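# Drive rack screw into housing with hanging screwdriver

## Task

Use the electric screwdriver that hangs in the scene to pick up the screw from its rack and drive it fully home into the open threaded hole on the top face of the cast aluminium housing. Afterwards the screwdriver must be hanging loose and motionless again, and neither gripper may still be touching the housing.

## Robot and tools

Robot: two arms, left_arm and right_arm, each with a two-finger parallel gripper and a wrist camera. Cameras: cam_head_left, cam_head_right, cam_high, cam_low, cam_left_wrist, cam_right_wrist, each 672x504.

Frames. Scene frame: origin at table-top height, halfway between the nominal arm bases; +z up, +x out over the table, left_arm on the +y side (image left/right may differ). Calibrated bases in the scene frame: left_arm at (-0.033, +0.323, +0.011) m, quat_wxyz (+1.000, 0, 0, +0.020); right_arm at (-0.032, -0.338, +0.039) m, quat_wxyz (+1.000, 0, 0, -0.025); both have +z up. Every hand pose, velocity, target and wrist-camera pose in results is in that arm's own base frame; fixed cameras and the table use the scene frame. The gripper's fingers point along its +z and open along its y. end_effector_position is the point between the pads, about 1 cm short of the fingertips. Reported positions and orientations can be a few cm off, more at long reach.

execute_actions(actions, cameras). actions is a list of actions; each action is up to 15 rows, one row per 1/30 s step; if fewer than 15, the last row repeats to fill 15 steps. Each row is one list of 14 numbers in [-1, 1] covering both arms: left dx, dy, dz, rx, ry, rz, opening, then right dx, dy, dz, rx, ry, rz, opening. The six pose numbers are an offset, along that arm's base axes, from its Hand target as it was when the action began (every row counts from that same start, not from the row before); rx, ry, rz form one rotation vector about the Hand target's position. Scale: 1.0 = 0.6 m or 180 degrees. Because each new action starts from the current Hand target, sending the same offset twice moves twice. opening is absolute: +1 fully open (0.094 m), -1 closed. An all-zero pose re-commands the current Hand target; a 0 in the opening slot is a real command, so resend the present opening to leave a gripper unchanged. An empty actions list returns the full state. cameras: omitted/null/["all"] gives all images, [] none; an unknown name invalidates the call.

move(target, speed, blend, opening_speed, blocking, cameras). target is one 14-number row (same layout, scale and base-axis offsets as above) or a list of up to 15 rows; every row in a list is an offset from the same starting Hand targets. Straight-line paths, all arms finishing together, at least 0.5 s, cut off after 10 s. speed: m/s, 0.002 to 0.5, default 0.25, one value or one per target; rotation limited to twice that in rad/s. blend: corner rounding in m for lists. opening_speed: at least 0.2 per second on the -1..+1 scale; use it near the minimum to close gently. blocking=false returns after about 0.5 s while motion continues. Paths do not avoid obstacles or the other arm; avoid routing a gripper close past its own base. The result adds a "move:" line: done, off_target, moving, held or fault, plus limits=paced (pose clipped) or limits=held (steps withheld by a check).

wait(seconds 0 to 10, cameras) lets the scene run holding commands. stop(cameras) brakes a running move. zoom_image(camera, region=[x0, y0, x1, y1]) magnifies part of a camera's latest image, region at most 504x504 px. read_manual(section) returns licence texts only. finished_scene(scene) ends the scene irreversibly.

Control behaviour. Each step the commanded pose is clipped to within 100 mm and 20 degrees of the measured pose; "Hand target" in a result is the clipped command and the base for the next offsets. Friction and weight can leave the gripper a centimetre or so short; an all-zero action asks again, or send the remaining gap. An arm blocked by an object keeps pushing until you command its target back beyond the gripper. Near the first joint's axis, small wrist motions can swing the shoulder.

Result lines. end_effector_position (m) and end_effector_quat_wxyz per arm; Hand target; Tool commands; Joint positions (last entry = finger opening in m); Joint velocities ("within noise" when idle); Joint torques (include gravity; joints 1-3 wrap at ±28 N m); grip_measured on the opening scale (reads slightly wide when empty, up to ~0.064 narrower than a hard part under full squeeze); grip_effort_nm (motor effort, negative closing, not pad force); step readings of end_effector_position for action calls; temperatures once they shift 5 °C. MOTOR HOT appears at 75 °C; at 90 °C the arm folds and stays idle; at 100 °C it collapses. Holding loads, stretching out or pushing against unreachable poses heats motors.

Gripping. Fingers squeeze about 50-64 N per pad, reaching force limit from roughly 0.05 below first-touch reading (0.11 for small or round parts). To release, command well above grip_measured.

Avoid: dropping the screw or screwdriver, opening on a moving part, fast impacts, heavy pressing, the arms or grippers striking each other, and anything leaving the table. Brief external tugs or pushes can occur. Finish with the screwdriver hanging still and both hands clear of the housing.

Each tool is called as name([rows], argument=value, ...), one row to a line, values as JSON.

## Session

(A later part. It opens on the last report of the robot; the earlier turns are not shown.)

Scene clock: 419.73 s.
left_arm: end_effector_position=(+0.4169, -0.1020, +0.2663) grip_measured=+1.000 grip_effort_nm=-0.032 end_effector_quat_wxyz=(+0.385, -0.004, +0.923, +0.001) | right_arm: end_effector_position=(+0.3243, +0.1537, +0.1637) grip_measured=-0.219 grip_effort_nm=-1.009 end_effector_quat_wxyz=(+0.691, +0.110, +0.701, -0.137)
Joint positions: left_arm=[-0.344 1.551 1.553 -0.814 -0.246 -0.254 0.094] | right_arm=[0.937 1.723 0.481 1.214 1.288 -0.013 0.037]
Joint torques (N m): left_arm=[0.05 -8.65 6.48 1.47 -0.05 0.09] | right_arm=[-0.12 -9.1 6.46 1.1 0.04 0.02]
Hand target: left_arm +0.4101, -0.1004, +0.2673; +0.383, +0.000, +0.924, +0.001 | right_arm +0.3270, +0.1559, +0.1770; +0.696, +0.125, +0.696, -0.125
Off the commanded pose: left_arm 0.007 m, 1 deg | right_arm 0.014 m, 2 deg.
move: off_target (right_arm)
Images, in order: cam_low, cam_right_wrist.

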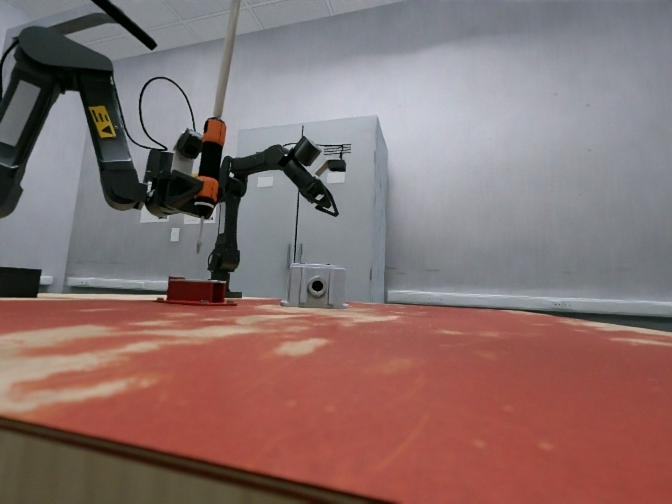

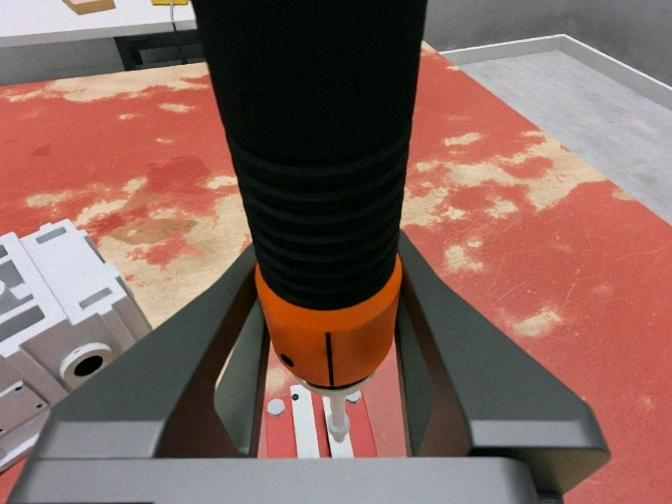

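move([
  [0,0,0,0,0,0,1,0,0,0.12,0,0,0,-0.4],
  [0,0,0,0,0,0,1,0.235,0.293,0.12,0,0,0.18,-0.4],
], speed=[0.1,0.12], cameras=["cam_right_wrist","cam_low","cam_high"])

zoom_image(camera="cam_right_wrist", region=[220, 350, 460, 470])

zoom_image(camera="cam_low", region=[240, 160, 390, 310])

Scene clock: 441.67 s.
left_arm: end_effector_position=(+0.4169, -0.1020, +0.2663) grip_measured=+1.000 grip_effort_nm=-0.022 end_effector_quat_wxyz=(+0.385, -0.004, +0.923, +0.001) | right_arm: end_effector_position=(+0.4630, +0.3240, +0.2433) grip_measured=-0.219 grip_effort_nm=-1.009 end_effector_quat_wxyz=(+0.702, -0.068, +0.706, +0.067)
Joint positions: left_arm=[-0.344 1.551 1.553 -0.814 -0.246 -0.254 0.094] | right_arm=[0.787 1.944 1.211 0.726 0.596 0.003 0.037]
Joint torques (N m): left_arm=[0.03 -8.68 6.46 1.46 -0.05 0.09] | right_arm=[-0.24 -9.66 9.7 1.45 -0.2 -0.07]
Hand target: left_arm +0.4101, -0.1004, +0.2673; +0.383, +0.000, +0.924, +0.001 | right_arm +0.4680, +0.3318, +0.2490; +0.703, -0.074, +0.703, +0.074
Off the commanded pose: left_arm 0.007 m, 1 deg | right_arm 0.011 m, 1 deg.
move: off_target (right_arm)
Images, in order: cam_high, cam_low, cam_right_wrist.

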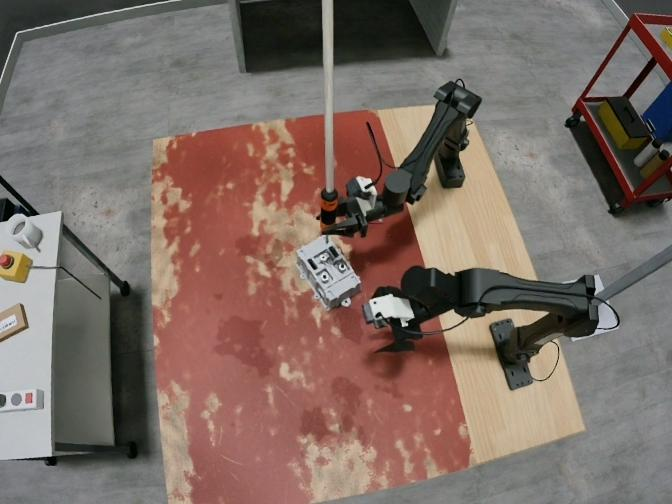

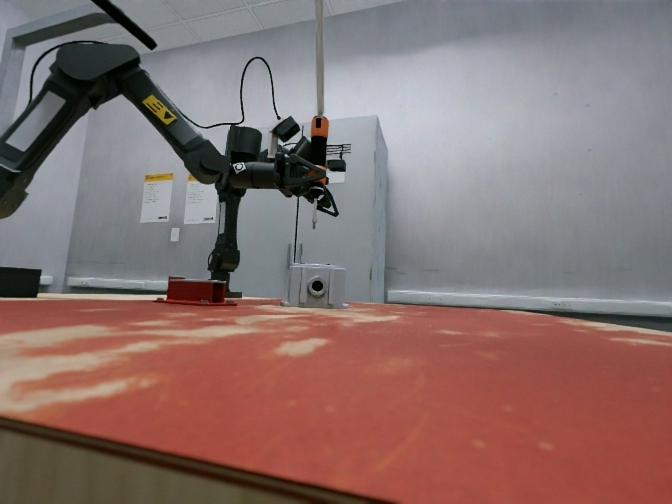

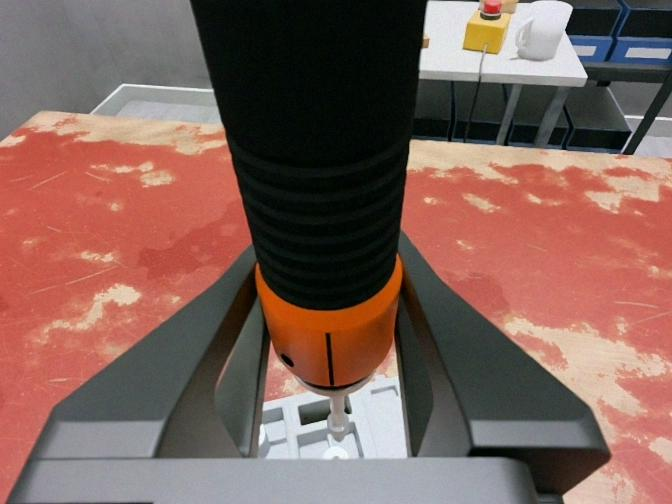

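Scaled by 2.100 from the camera's 672x504 image, which has a finer 960x720 frame.

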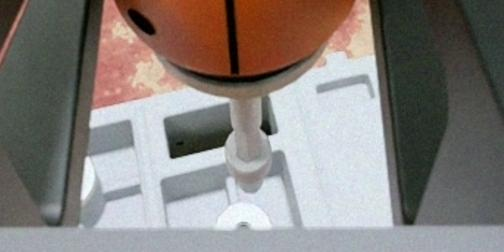

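Scaled by 3.360 from the camera's 672x504 image, which has a finer 960x720 frame.

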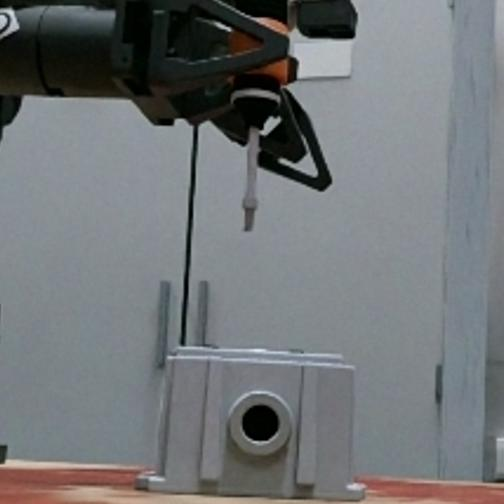

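move(target=[0,0,0,0,0,0,1,0.02,0.006,-0.09,0,0,0,-0.4], speed=0.08, cameras=["cam_right_wrist","cam_low","cam_high"])

zoom_image(camera="cam_right_wrist", region=[260, 360, 430, 470])

zoom_image(camera="cam_low", region=[240, 180, 390, 310])

Scene clock: 454.00 s.
left_arm: end_effector_position=(+0.4169, -0.1020, +0.2663) grip_measured=+1.000 grip_effort_nm=-0.027 end_effector_quat_wxyz=(+0.385, -0.004, +0.923, +0.001) | right_arm: end_effector_position=(+0.4780, +0.3302, +0.1946) grip_measured=-0.219 grip_effort_nm=-1.009 end_effector_quat_wxyz=(+0.701, -0.068, +0.707, +0.067)
Joint positions: left_arm=[-0.344 1.551 1.553 -0.814 -0.246 -0.254 0.094] | right_arm=[0.772 2.091 1.211 0.87 0.582 0.005 0.037]
Joint torques (N m): left_arm=[0.03 -8.66 6.49 1.46 -0.07 0.08] | right_arm=[-0.23 -10.62 6.89 1.73 -0.21 -0.06]
Hand target: left_arm +0.4101, -0.1004, +0.2673; +0.383, +0.000, +0.924, +0.001 | right_arm +0.4800, +0.3353, +0.1952; +0.703, -0.074, +0.703, +0.074
Off the commanded pose: left_arm 0.007 m, 1 deg | right_arm 0.006 m, 1 deg.
move: done
Images, in order: cam_high, cam_low, cam_right_wrist.

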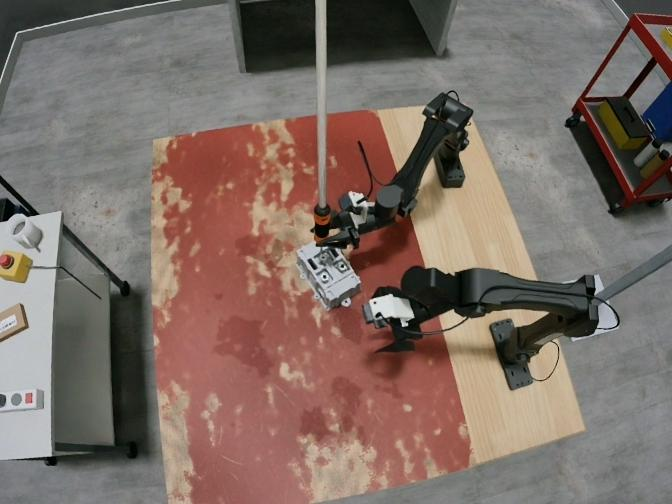

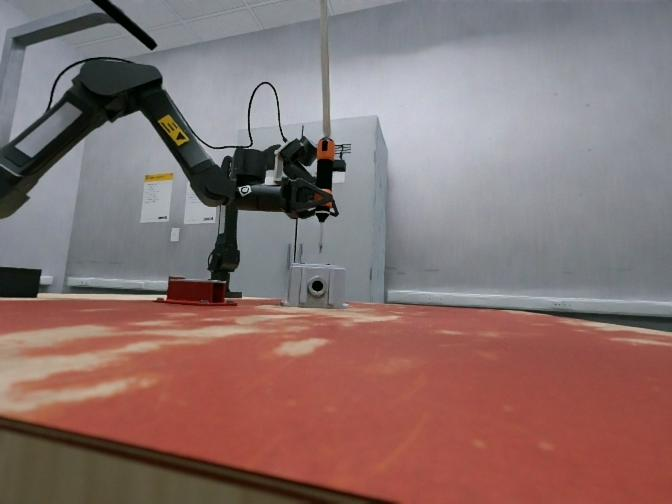

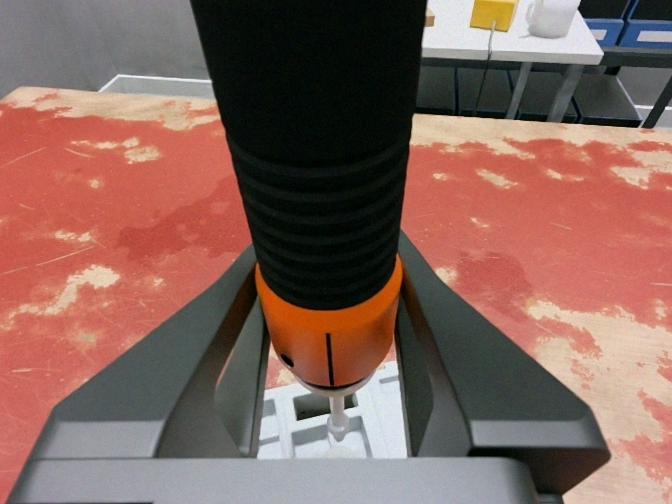

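Scaled by 2.965 from the camera's 672x504 image, which has a finer 960x720 frame.

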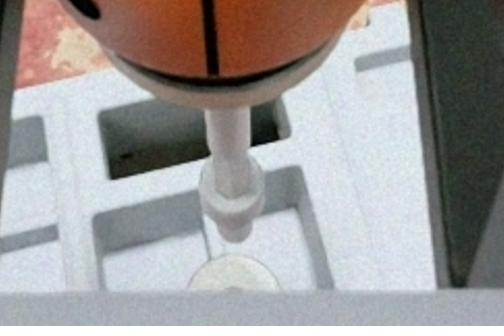

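Scaled by 3.360 from the camera's 672x504 image, which has a finer 960x720 frame.

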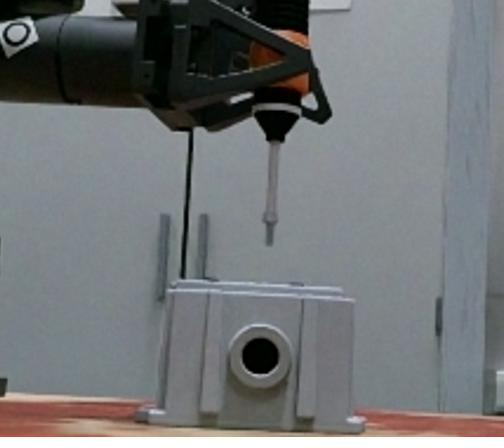

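move(target=[0,0,0,0,0,0,1,-0.004,0,-0.024,0,0,0,-0.4], speed=0.06, cameras=["cam_right_wrist","cam_low"])

zoom_image(camera="cam_right_wrist", region=[260, 360, 430, 470])

zoom_image(camera="cam_low", region=[240, 180, 390, 310])

Scene clock: 465.73 s.
left_arm: end_effector_position=(+0.4169, -0.1020, +0.2663) grip_measured=+1.000 grip_effort_nm=-0.017 end_effector_quat_wxyz=(+0.385, -0.004, +0.923, +0.001) | right_arm: end_effector_position=(+0.4793, +0.3316, +0.1919) grip_measured=-0.219 grip_effort_nm=-1.009 end_effector_quat_wxyz=(+0.708, -0.062, +0.700, +0.073)
Joint positions: left_arm=[-0.344 1.551 1.553 -0.814 -0.246 -0.254 0.094] | right_arm=[0.772 2.117 1.211 0.922 0.581 0.005 0.037]
Joint torques (N m): left_arm=[0.01 -8.68 6.49 1.46 -0.06 0.07] | right_arm=[0.18 -10.54 5 1.71 -0.17 -0.08]
Hand target: left_arm +0.4101, -0.1004, +0.2673; +0.383, +0.000, +0.924, +0.001 | right_arm +0.4776, +0.3354, +0.1807; +0.703, -0.074, +0.703, +0.074
Off the commanded pose: left_arm 0.007 m, 1 deg | right_arm 0.012 m, 2 deg.
move: off_target (right_arm)
Images, in order: cam_low, cam_right_wrist.

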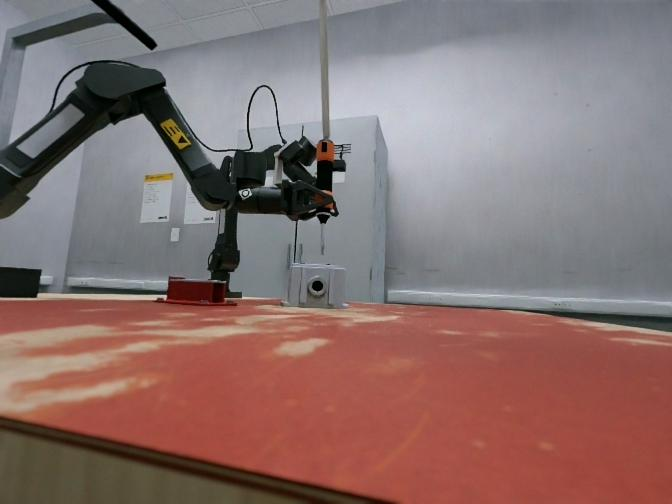

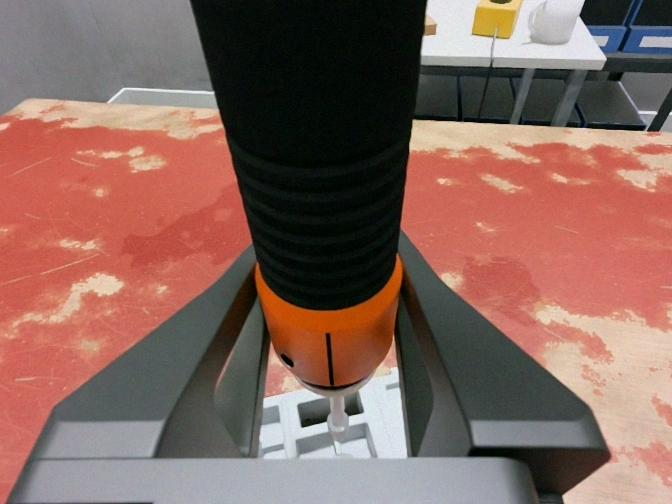

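Scaled by 2.965 from the camera's 672x504 image, which has a finer 960x720 frame.

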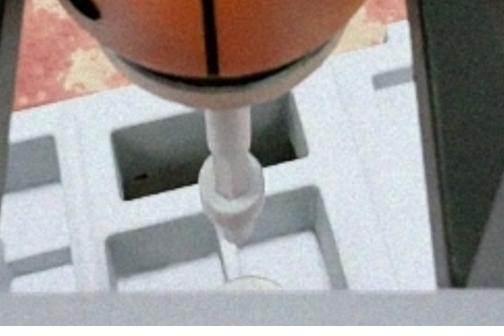

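Scaled by 3.360 from the camera's 672x504 image, which has a finer 960x720 frame.

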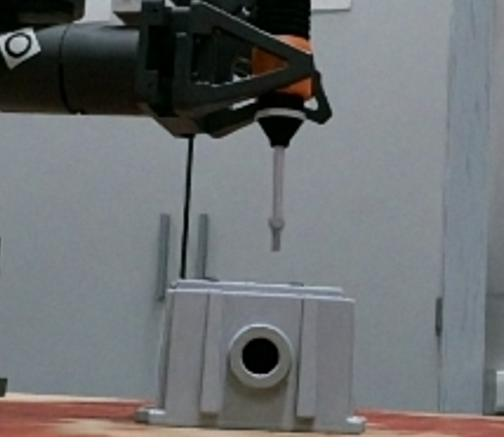

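move(target=[0,0,0,0,0,0,1,-0.006,-0.002,-0.012,0,0,0,-0.4], speed=0.06, cameras=["cam_right_wrist","cam_low"])

zoom_image(camera="cam_right_wrist", region=[260, 360, 430, 470])

zoom_image(camera="cam_low", region=[240, 180, 390, 310])

Scene clock: 471.83 s.
left_arm: end_effector_position=(+0.4169, -0.1020, +0.2663) grip_measured=+1.000 grip_effort_nm=-0.027 end_effector_quat_wxyz=(+0.385, -0.004, +0.923, +0.001) | right_arm: end_effector_position=(+0.4773, +0.3296, +0.1862) grip_measured=-0.219 grip_effort_nm=-1.013 end_effector_quat_wxyz=(+0.709, -0.061, +0.699, +0.074)
Joint positions: left_arm=[-0.344 1.551 1.553 -0.814 -0.246 -0.254 0.094] | right_arm=[0.772 2.124 1.19 0.954 0.581 0.005 0.037]
Joint torques (N m): left_arm=[0.05 -8.68 6.46 1.47 -0.08 0.08] | right_arm=[0.55 -10.4 4.74 1.65 -0.11 -0.06]
Hand target: left_arm +0.4101, -0.1004, +0.2673; +0.383, +0.000, +0.924, +0.001 | right_arm +0.4740, +0.3341, +0.1735; +0.703, -0.074, +0.703, +0.074
Off the commanded pose: left_arm 0.007 m, 1 deg | right_arm 0.014 m, 2 deg.
move: off_target (right_arm)
Images, in order: cam_low, cam_right_wrist.

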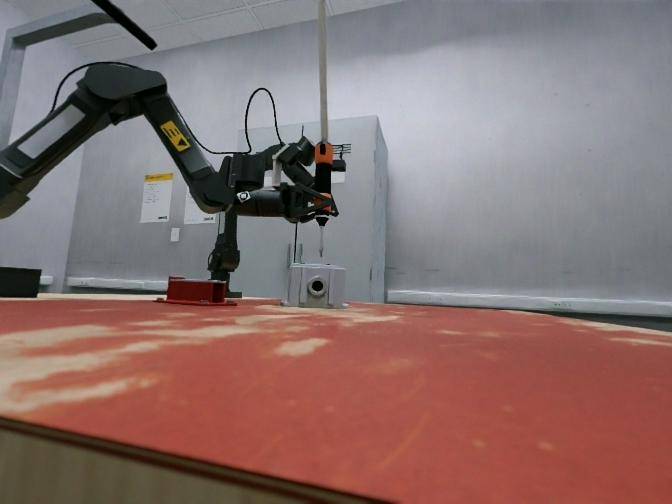

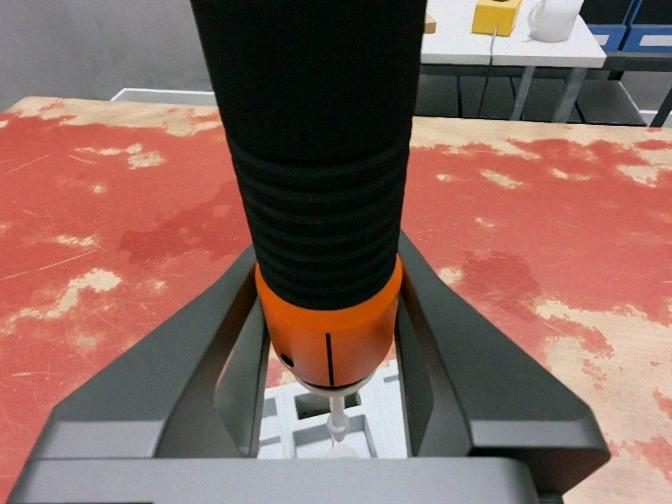

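Scaled by 2.965 from the camera's 672x504 image, which has a finer 960x720 frame.

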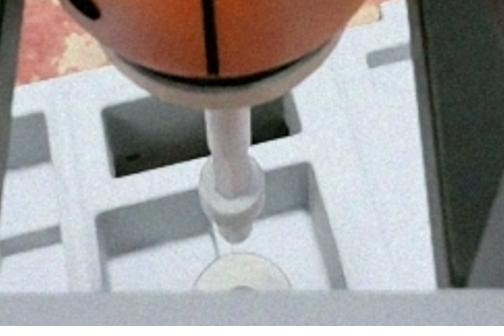

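Scaled by 3.360 from the camera's 672x504 image, which has a finer 960x720 frame.

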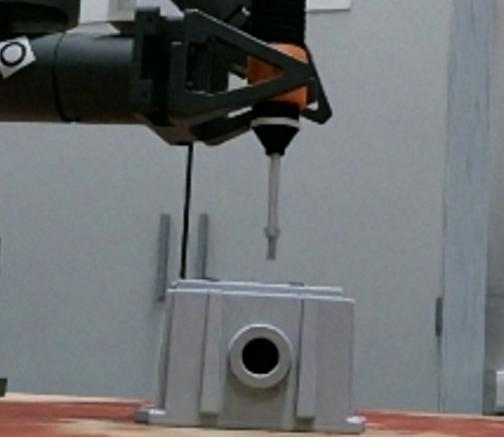

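move(target=[0,0,0,0,0,0,1,-0.0055,-0.001,-0.015,0,0.003,0,-0.4], speed=0.06, cameras=["cam_right_wrist","cam_low"])

zoom_image(camera="cam_right_wrist", region=[260, 360, 430, 470])

zoom_image(camera="cam_low", region=[240, 180, 390, 310])

Scene clock: 493.77 s.
left_arm: end_effector_position=(+0.4169, -0.1020, +0.2663) grip_measured=+1.000 grip_effort_nm=-0.027 end_effector_quat_wxyz=(+0.385, -0.004, +0.923, +0.001) | right_arm: end_effector_position=(+0.4754, +0.3279, +0.1774) grip_measured=-0.219 grip_effort_nm=-1.009 end_effector_quat_wxyz=(+0.706, -0.061, +0.702, +0.074)
Joint positions: left_arm=[-0.344 1.551 1.553 -0.814 -0.246 -0.254 0.094] | right_arm=[0.772 2.133 1.171 0.972 0.581 0.012 0.037]
Joint torques (N m): left_arm=[0.06 -8.65 6.46 1.47 -0.06 0.06] | right_arm=[0.95 -10.29 4.6 1.66 -0.07 -0.09]
Hand target: left_arm +0.4101, -0.1004, +0.2673; +0.383, +0.000, +0.924, +0.001 | right_arm +0.4707, +0.3335, +0.1646; +0.700, -0.074, +0.706, +0.075
Off the commanded pose: left_arm 0.007 m, 1 deg | right_arm 0.015 m, 2 deg.
move: off_target (right_arm)
Images, in order: cam_low, cam_right_wrist.

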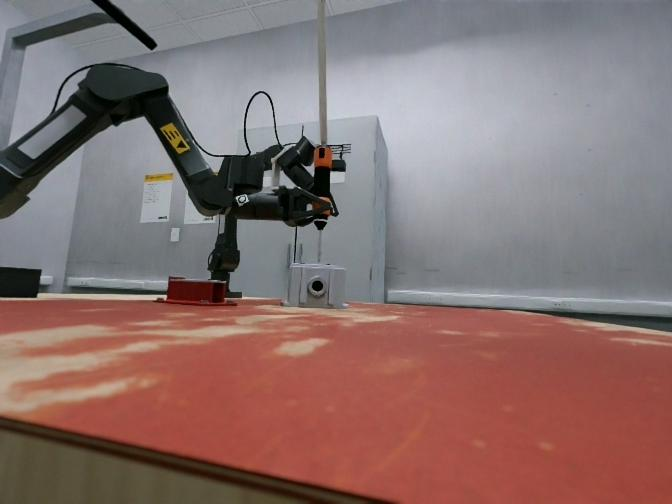

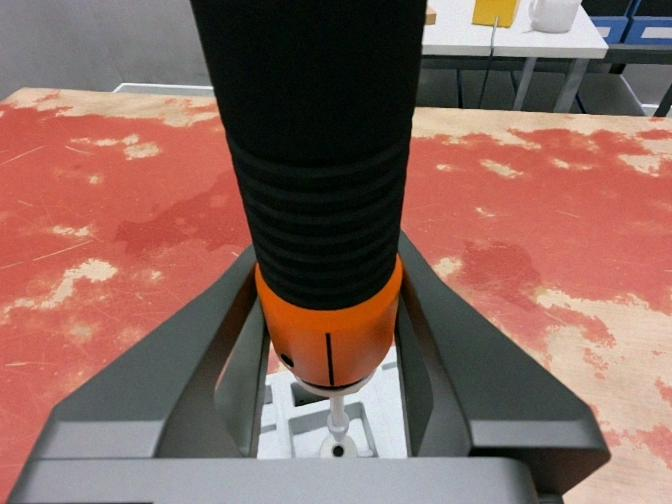

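Scaled by 2.965 from the camera's 672x504 image, which has a finer 960x720 frame.

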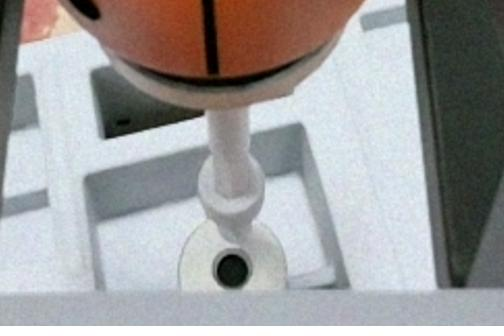

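Scaled by 3.360 from the camera's 672x504 image, which has a finer 960x720 frame.

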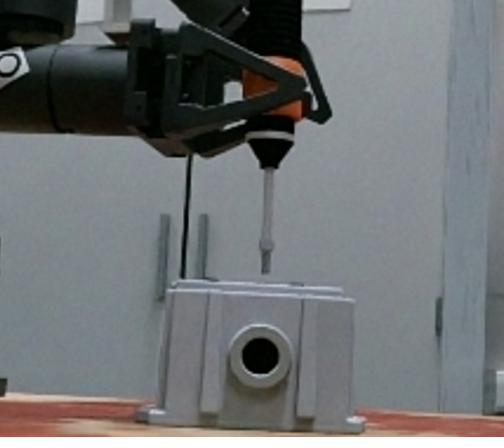

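move(target=[0,0,0,0,0,0,1,-0.0045,0.004,-0.004,0,0.0,0,-0.4], speed=0.06, cameras=["cam_right_wrist","cam_low"])

zoom_image(camera="cam_right_wrist", region=[260, 360, 430, 470])

zoom_image(camera="cam_low", region=[240, 180, 390, 310])

Scene clock: 510.00 s.
left_arm: end_effector_position=(+0.4169, -0.1020, +0.2663) grip_measured=+1.000 grip_effort_nm=-0.022 end_effector_quat_wxyz=(+0.385, -0.004, +0.923, +0.001) | right_arm: end_effector_position=(+0.4721, +0.3331, +0.1764) grip_measured=-0.219 grip_effort_nm=-1.009 end_effector_quat_wxyz=(+0.707, -0.064, +0.700, +0.078)
Joint positions: left_arm=[-0.344 1.551 1.553 -0.814 -0.246 -0.254 0.094] | right_arm=[0.783 2.138 1.171 0.98 0.581 0.012 0.037]
Joint torques (N m): left_arm=[0.05 -8.65 6.46 1.46 -0.06 0.08] | right_arm=[0.83 -10.32 4.3 1.64 0.01 -0.07]
Hand target: left_arm +0.4101, -0.1004, +0.2673; +0.383, +0.000, +0.924, +0.001 | right_arm +0.4680, +0.3360, +0.1619; +0.700, -0.074, +0.706, +0.074
Off the commanded pose: left_arm 0.007 m, 1 deg | right_arm 0.015 m, 2 deg.
move: off_target (right_arm)
Images, in order: cam_low, cam_right_wrist.

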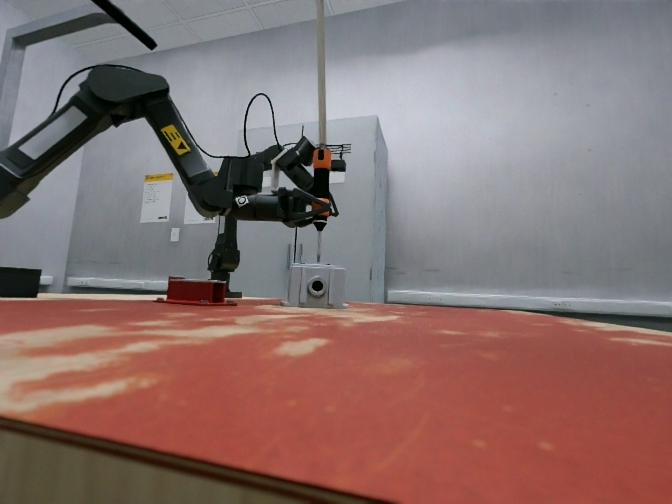

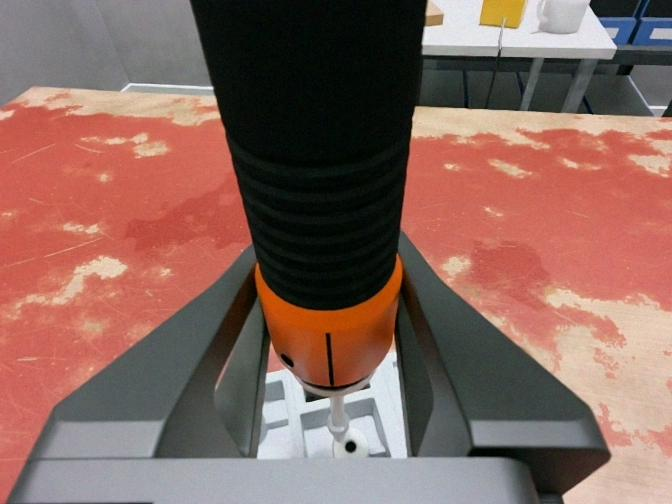

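Scaled by 2.965 from the camera's 672x504 image, which has a finer 960x720 frame.

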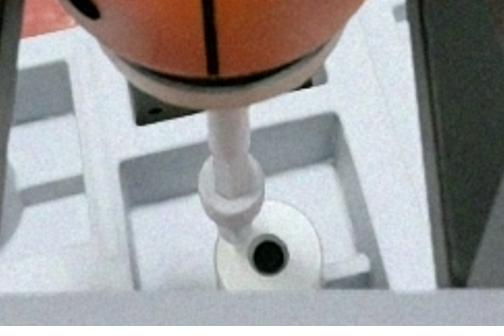

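Scaled by 3.360 from the camera's 672x504 image, which has a finer 960x720 frame.

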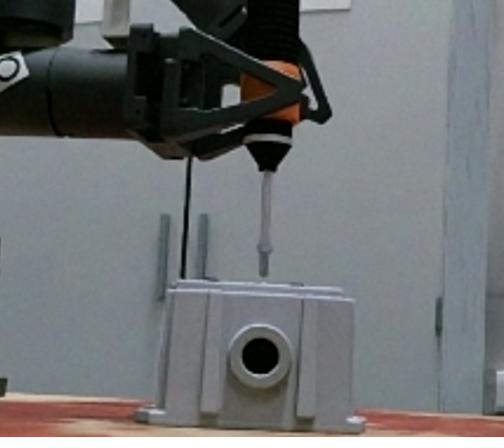

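move(target=[0,0,0,0,0,0,1,0.0,-0.0175,0,0,0.0,0,-0.4], speed=0.06, cameras=["cam_right_wrist"])

zoom_image(camera="cam_right_wrist", region=[260, 360, 430, 470])

Scene clock: 525.33 s.
left_arm: end_effector_position=(+0.4169, -0.1020, +0.2663) grip_measured=+1.000 grip_effort_nm=-0.022 end_effector_quat_wxyz=(+0.385, -0.004, +0.923, +0.001) | right_arm: end_effector_position=(+0.4701, +0.3257, +0.1700) grip_measured=-0.219 grip_effort_nm=-1.013 end_effector_quat_wxyz=(+0.707, -0.061, +0.701, +0.077)
Joint positions: left_arm=[-0.344 1.551 1.553 -0.814 -0.246 -0.254 0.094] | right_arm=[0.776 2.138 1.136 1.015 0.581 0.014 0.037]
Joint torques (N m): left_arm=[0.06 -8.64 6.45 1.48 -0.06 0.08] | right_arm=[-0.29 -11.81 4.14 1.5 -0.19 -0.09]
Hand target: left_arm +0.4101, -0.1004, +0.2673; +0.383, +0.000, +0.924, +0.001 | right_arm +0.4680, +0.3255, +0.1620; +0.700, -0.074, +0.706, +0.074
Off the commanded pose: left_arm 0.007 m, 1 deg | right_arm 0.008 m, 2 deg.
move: done
Images, in order: cam_right_wrist.

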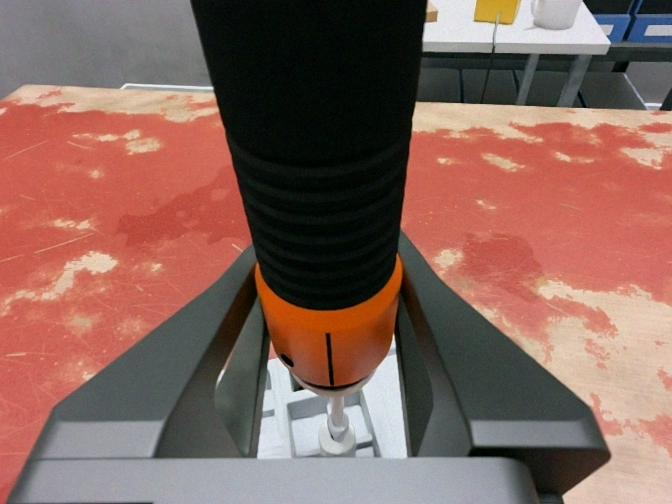

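Scaled by 2.965 from the camera's 672x504 image, which has a finer 960x720 frame.

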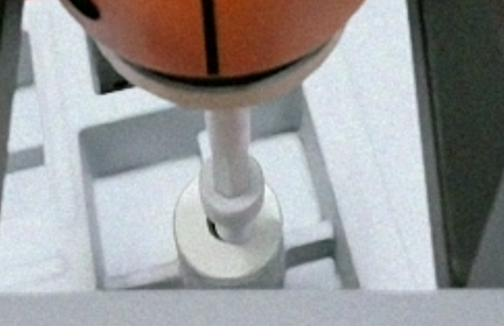

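move(target=[0,0,0,0,0,0,1,0.004,0.0110,0.014,0,0.0,0,-0.4], speed=0.06, cameras=["cam_right_wrist"])

zoom_image(camera="cam_right_wrist", region=[260, 360, 430, 470])

Scene clock: 541.83 s.
left_arm: end_effector_position=(+0.4169, -0.1020, +0.2663) grip_measured=+1.000 grip_effort_nm=-0.032 end_effector_quat_wxyz=(+0.385, -0.004, +0.923, +0.001) | right_arm: end_effector_position=(+0.4701, +0.3257, +0.1697) grip_measured=-0.219 grip_effort_nm=-1.009 end_effector_quat_wxyz=(+0.707, -0.061, +0.701, +0.076)
Joint positions: left_arm=[-0.344 1.551 1.553 -0.814 -0.246 -0.254 0.094] | right_arm=[0.776 2.138 1.136 1.015 0.581 0.014 0.037]
Joint torques (N m): left_arm=[0.05 -8.68 6.45 1.46 -0.06 0.09] | right_arm=[0.55 -12.15 7.1 1.16 -0.12 -0.09]
Hand target: left_arm +0.4101, -0.1004, +0.2673; +0.383, +0.000, +0.924, +0.001 | right_arm +0.4703, +0.3321, +0.1703; +0.700, -0.074, +0.706, +0.074
Off the commanded pose: left_arm 0.007 m, 1 deg | right_arm 0.006 m, 2 deg.
move: done
Images, in order: cam_right_wrist.

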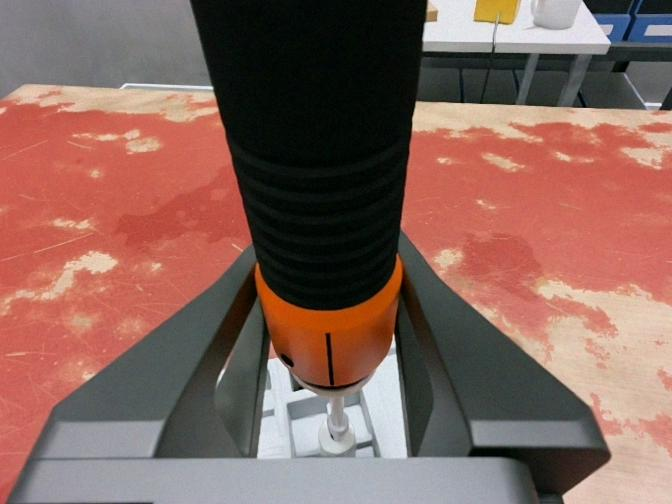

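Scaled by 2.965 from the camera's 672x504 image, which has a finer 960x720 frame.

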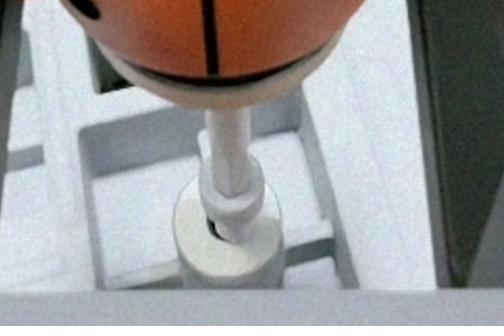

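move(target=[0,0,0,0,0,0,1,0.002,0.003,0.008,0,0.0,0,-0.4], speed=0.06, cameras=["cam_right_wrist"])

zoom_image(camera="cam_right_wrist", region=[260, 360, 430, 470])

Scene clock: 549.50 s.
left_arm: end_effector_position=(+0.4169, -0.1020, +0.2663) grip_measured=+1.000 grip_effort_nm=-0.022 end_effector_quat_wxyz=(+0.385, -0.004, +0.923, +0.001) | right_arm: end_effector_position=(+0.4710, +0.3265, +0.1693) grip_measured=-0.219 grip_effort_nm=-1.009 end_effector_quat_wxyz=(+0.704, -0.063, +0.703, +0.075)
Joint positions: left_arm=[-0.344 1.551 1.553 -0.814 -0.246 -0.254 0.094] | right_arm=[0.776 2.138 1.143 0.999 0.581 0.014 0.037]
Joint torques (N m): left_arm=[0.06 -8.66 6.49 1.47 -0.06 0.08] | right_arm=[0.44 -12.7 7.61 1.09 -0.1 -0.09]
Hand target: left_arm +0.4101, -0.1004, +0.2673; +0.383, +0.000, +0.924, +0.001 | right_arm +0.4715, +0.3339, +0.1751; +0.700, -0.074, +0.706, +0.074
Off the commanded pose: left_arm 0.007 m, 1 deg | right_arm 0.009 m, 1 deg.
move: done
Images, in order: cam_right_wrist.

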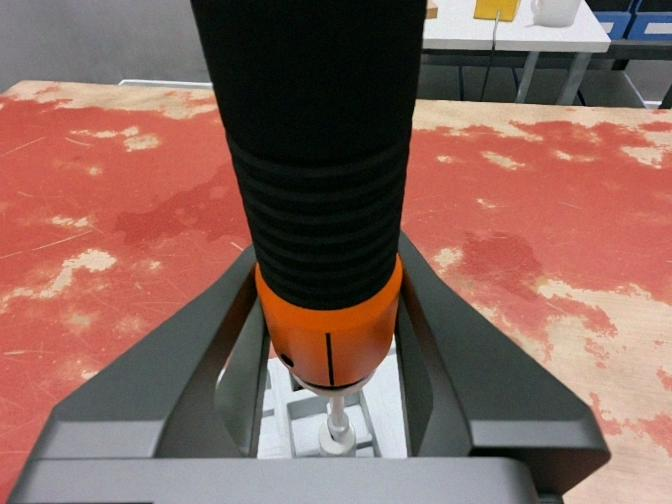

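Scaled by 2.965 from the camera's 672x504 image, which has a finer 960x720 frame.

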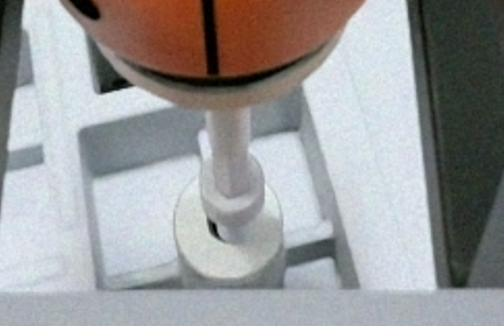

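move(target=[0,0,0,0,0,0,1,0.001,0.0,0.006,0,0.0,0.010,-0.4], speed=0.06, cameras=["cam_right_wrist"])

zoom_image(camera="cam_right_wrist", region=[260, 360, 430, 470])

Scene clock: 565.33 s.
left_arm: end_effector_position=(+0.4169, -0.1020, +0.2663) grip_measured=+1.000 grip_effort_nm=-0.027 end_effector_quat_wxyz=(+0.385, -0.004, +0.923, +0.001) | right_arm: end_effector_position=(+0.4719, +0.3285, +0.1684) grip_measured=-0.219 grip_effort_nm=-1.013 end_effector_quat_wxyz=(+0.702, -0.071, +0.704, +0.081)
Joint positions: left_arm=[-0.344 1.551 1.553 -0.814 -0.246 -0.254 0.094] | right_arm=[0.771 2.138 1.143 0.995 0.556 0.014 0.037]
Joint torques (N m): left_arm=[0.08 -8.66 6.46 1.46 -0.05 0.08] | right_arm=[-0.12 -14.17 6.8 1.1 -0.3 -0.09]
Hand target: left_arm +0.4101, -0.1004, +0.2673; +0.383, +0.000, +0.924, +0.001 | right_arm +0.4722, +0.3339, +0.1788; +0.699, -0.085, +0.705, +0.085
Off the commanded pose: left_arm 0.007 m, 1 deg | right_arm 0.012 m, 2 deg.
move: off_target (right_arm)
Images, in order: cam_right_wrist.

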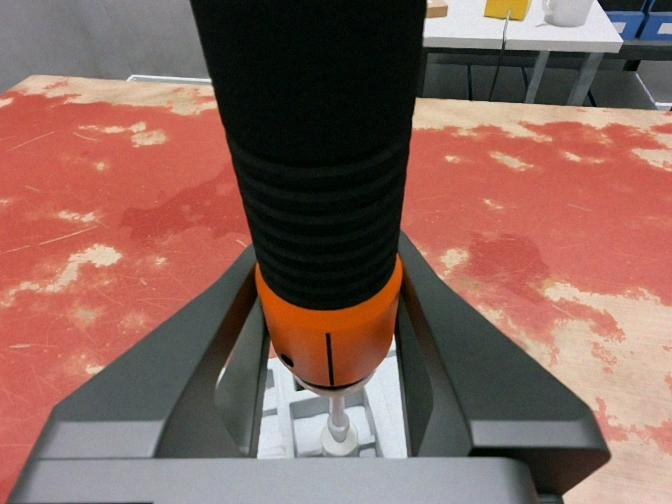

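Scaled by 2.965 from the camera's 672x504 image, which has a finer 960x720 frame.

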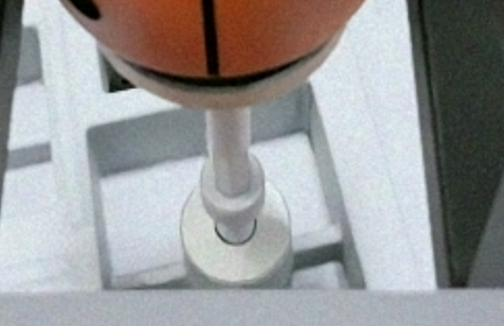

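move(target=[0,0,0,0,0,0,1,0.001,-0.003,-0.042,0,-0.0,-0.004,-0.4], speed=0.04, cameras=["cam_right_wrist","cam_low"])

zoom_image(camera="cam_right_wrist", region=[260, 360, 430, 470])

zoom_image(camera="cam_low", region=[240, 180, 390, 310])

Scene clock: 573.43 s.
left_arm: end_effector_position=(+0.4169, -0.1020, +0.2663) grip_measured=+1.000 grip_effort_nm=-0.027 end_effector_quat_wxyz=(+0.385, -0.004, +0.923, +0.001) | right_arm: end_effector_position=(+0.4722, +0.3288, +0.1691) grip_measured=-0.219 grip_effort_nm=-1.013 end_effector_quat_wxyz=(+0.707, -0.068, +0.699, +0.084)
Joint positions: left_arm=[-0.344 1.551 1.553 -0.814 -0.246 -0.254 0.094] | right_arm=[0.771 2.148 1.143 1.022 0.556 0.012 0.037]
Joint torques (N m): left_arm=[0.03 -8.62 6.49 1.46 -0.07 0.09] | right_arm=[-0.03 -9.4 5.27 1.62 -0.13 -0.06]
Hand target: left_arm +0.4101, -0.1004, +0.2673; +0.383, +0.000, +0.924, +0.001 | right_arm +0.4728, +0.3320, +0.1537; +0.699, -0.080, +0.706, +0.081
Off the commanded pose: left_arm 0.007 m, 1 deg | right_arm 0.016 m, 2 deg.
move: off_target (right_arm)
Images, in order: cam_low, cam_right_wrist.

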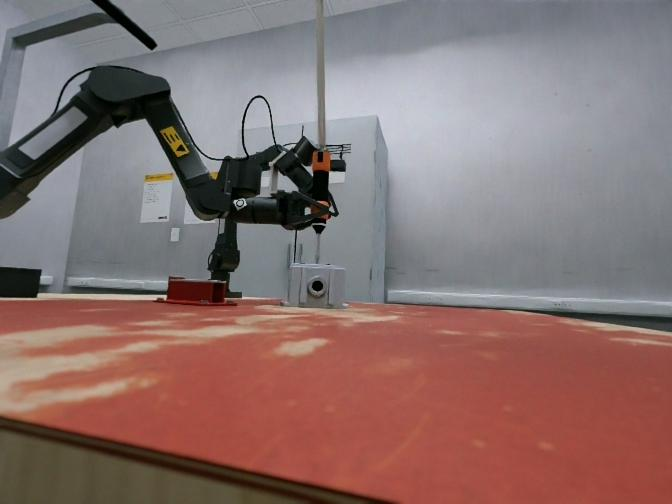

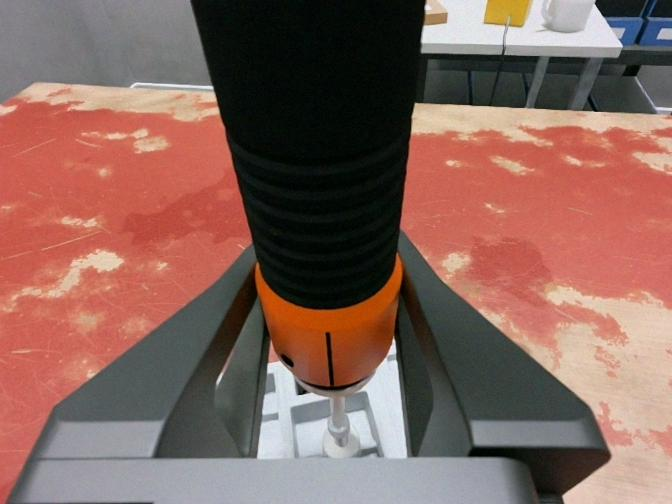

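Scaled by 2.965 from the camera's 672x504 image, which has a finer 960x720 frame.

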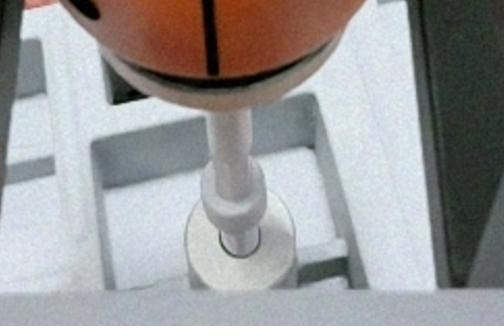

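Scaled by 3.360 from the camera's 672x504 image, which has a finer 960x720 frame.

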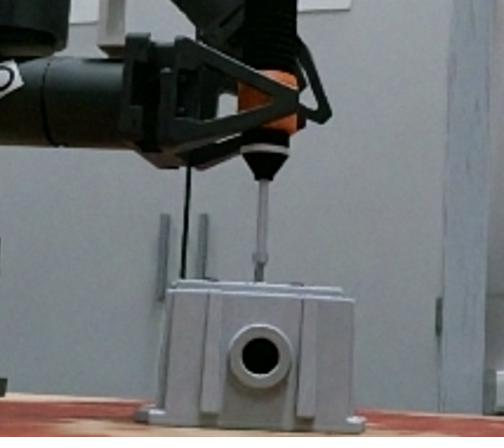

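move(target=[0,0,0,0,0,0,1,0.0,0.0,-0.03,0,0.003,0,-0.4], speed=0.03, cameras=["cam_right_wrist","cam_low"])

zoom_image(camera="cam_right_wrist", region=[260, 360, 430, 470])

zoom_image(camera="cam_low", region=[240, 120, 390, 310])

Scene clock: 581.43 s.
left_arm: end_effector_position=(+0.4169, -0.1020, +0.2663) grip_measured=+1.000 grip_effort_nm=-0.027 end_effector_quat_wxyz=(+0.385, -0.004, +0.923, +0.001) | right_arm: end_effector_position=(+0.4731, +0.3285, +0.1686) grip_measured=-0.219 grip_effort_nm=-1.013 end_effector_quat_wxyz=(+0.720, -0.053, +0.685, +0.095)
Joint positions: left_arm=[-0.344 1.551 1.553 -0.814 -0.246 -0.254 0.094] | right_arm=[0.771 2.182 1.143 1.105 0.561 0.02 0.037]
Joint torques (N m): left_arm=[0.03 -8.66 6.46 1.46 -0.06 0.09] | right_arm=[-0.1 -9.03 4.16 1.2 -0.24 -0.05]
Hand target: left_arm +0.4101, -0.1004, +0.2673; +0.383, +0.000, +0.924, +0.001 | right_arm +0.4728, +0.3320, +0.1357; +0.696, -0.080, +0.709, +0.081
Off the commanded pose: left_arm 0.007 m, 1 deg | right_arm 0.033 m, 5 deg.
move: off_target (right_arm)
Images, in order: cam_low, cam_right_wrist.

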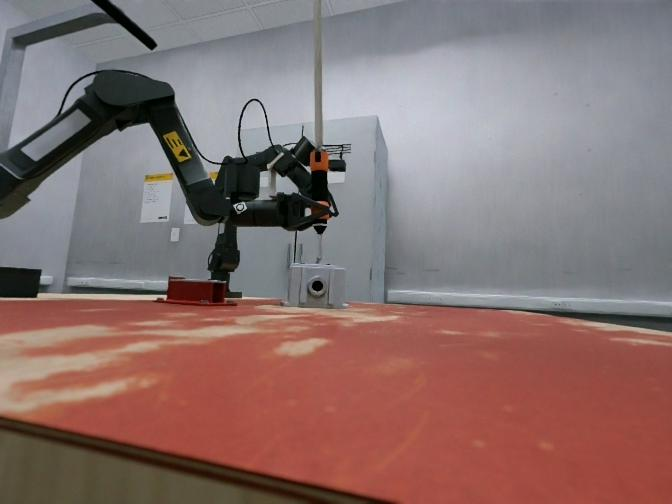

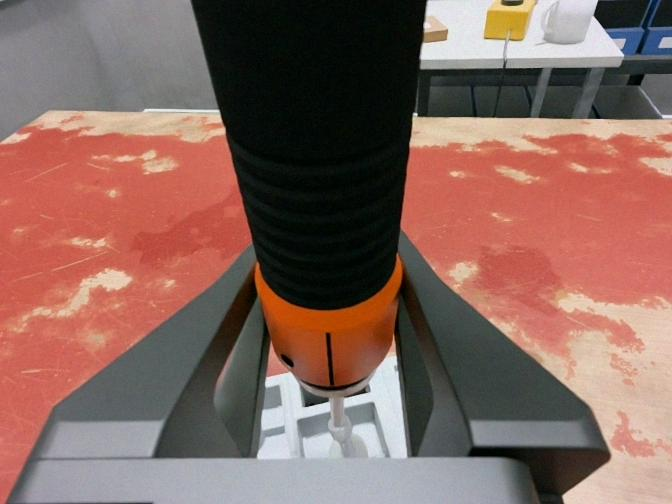

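Scaled by 2.965 from the camera's 672x504 image, which has a finer 960x720 frame.

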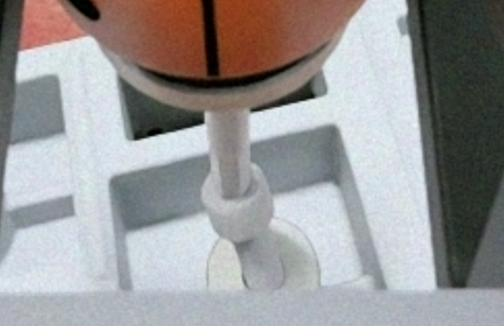

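Scaled by 2.653 from the camera's 672x504 image, which has a finer 960x720 frame.

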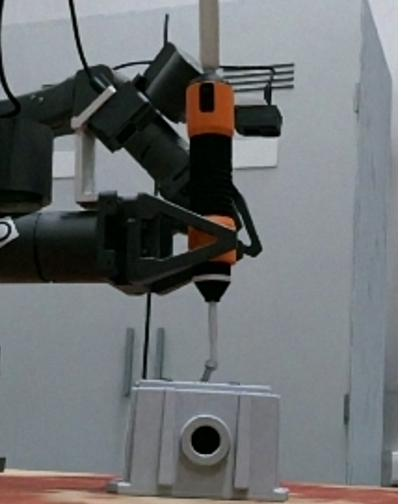

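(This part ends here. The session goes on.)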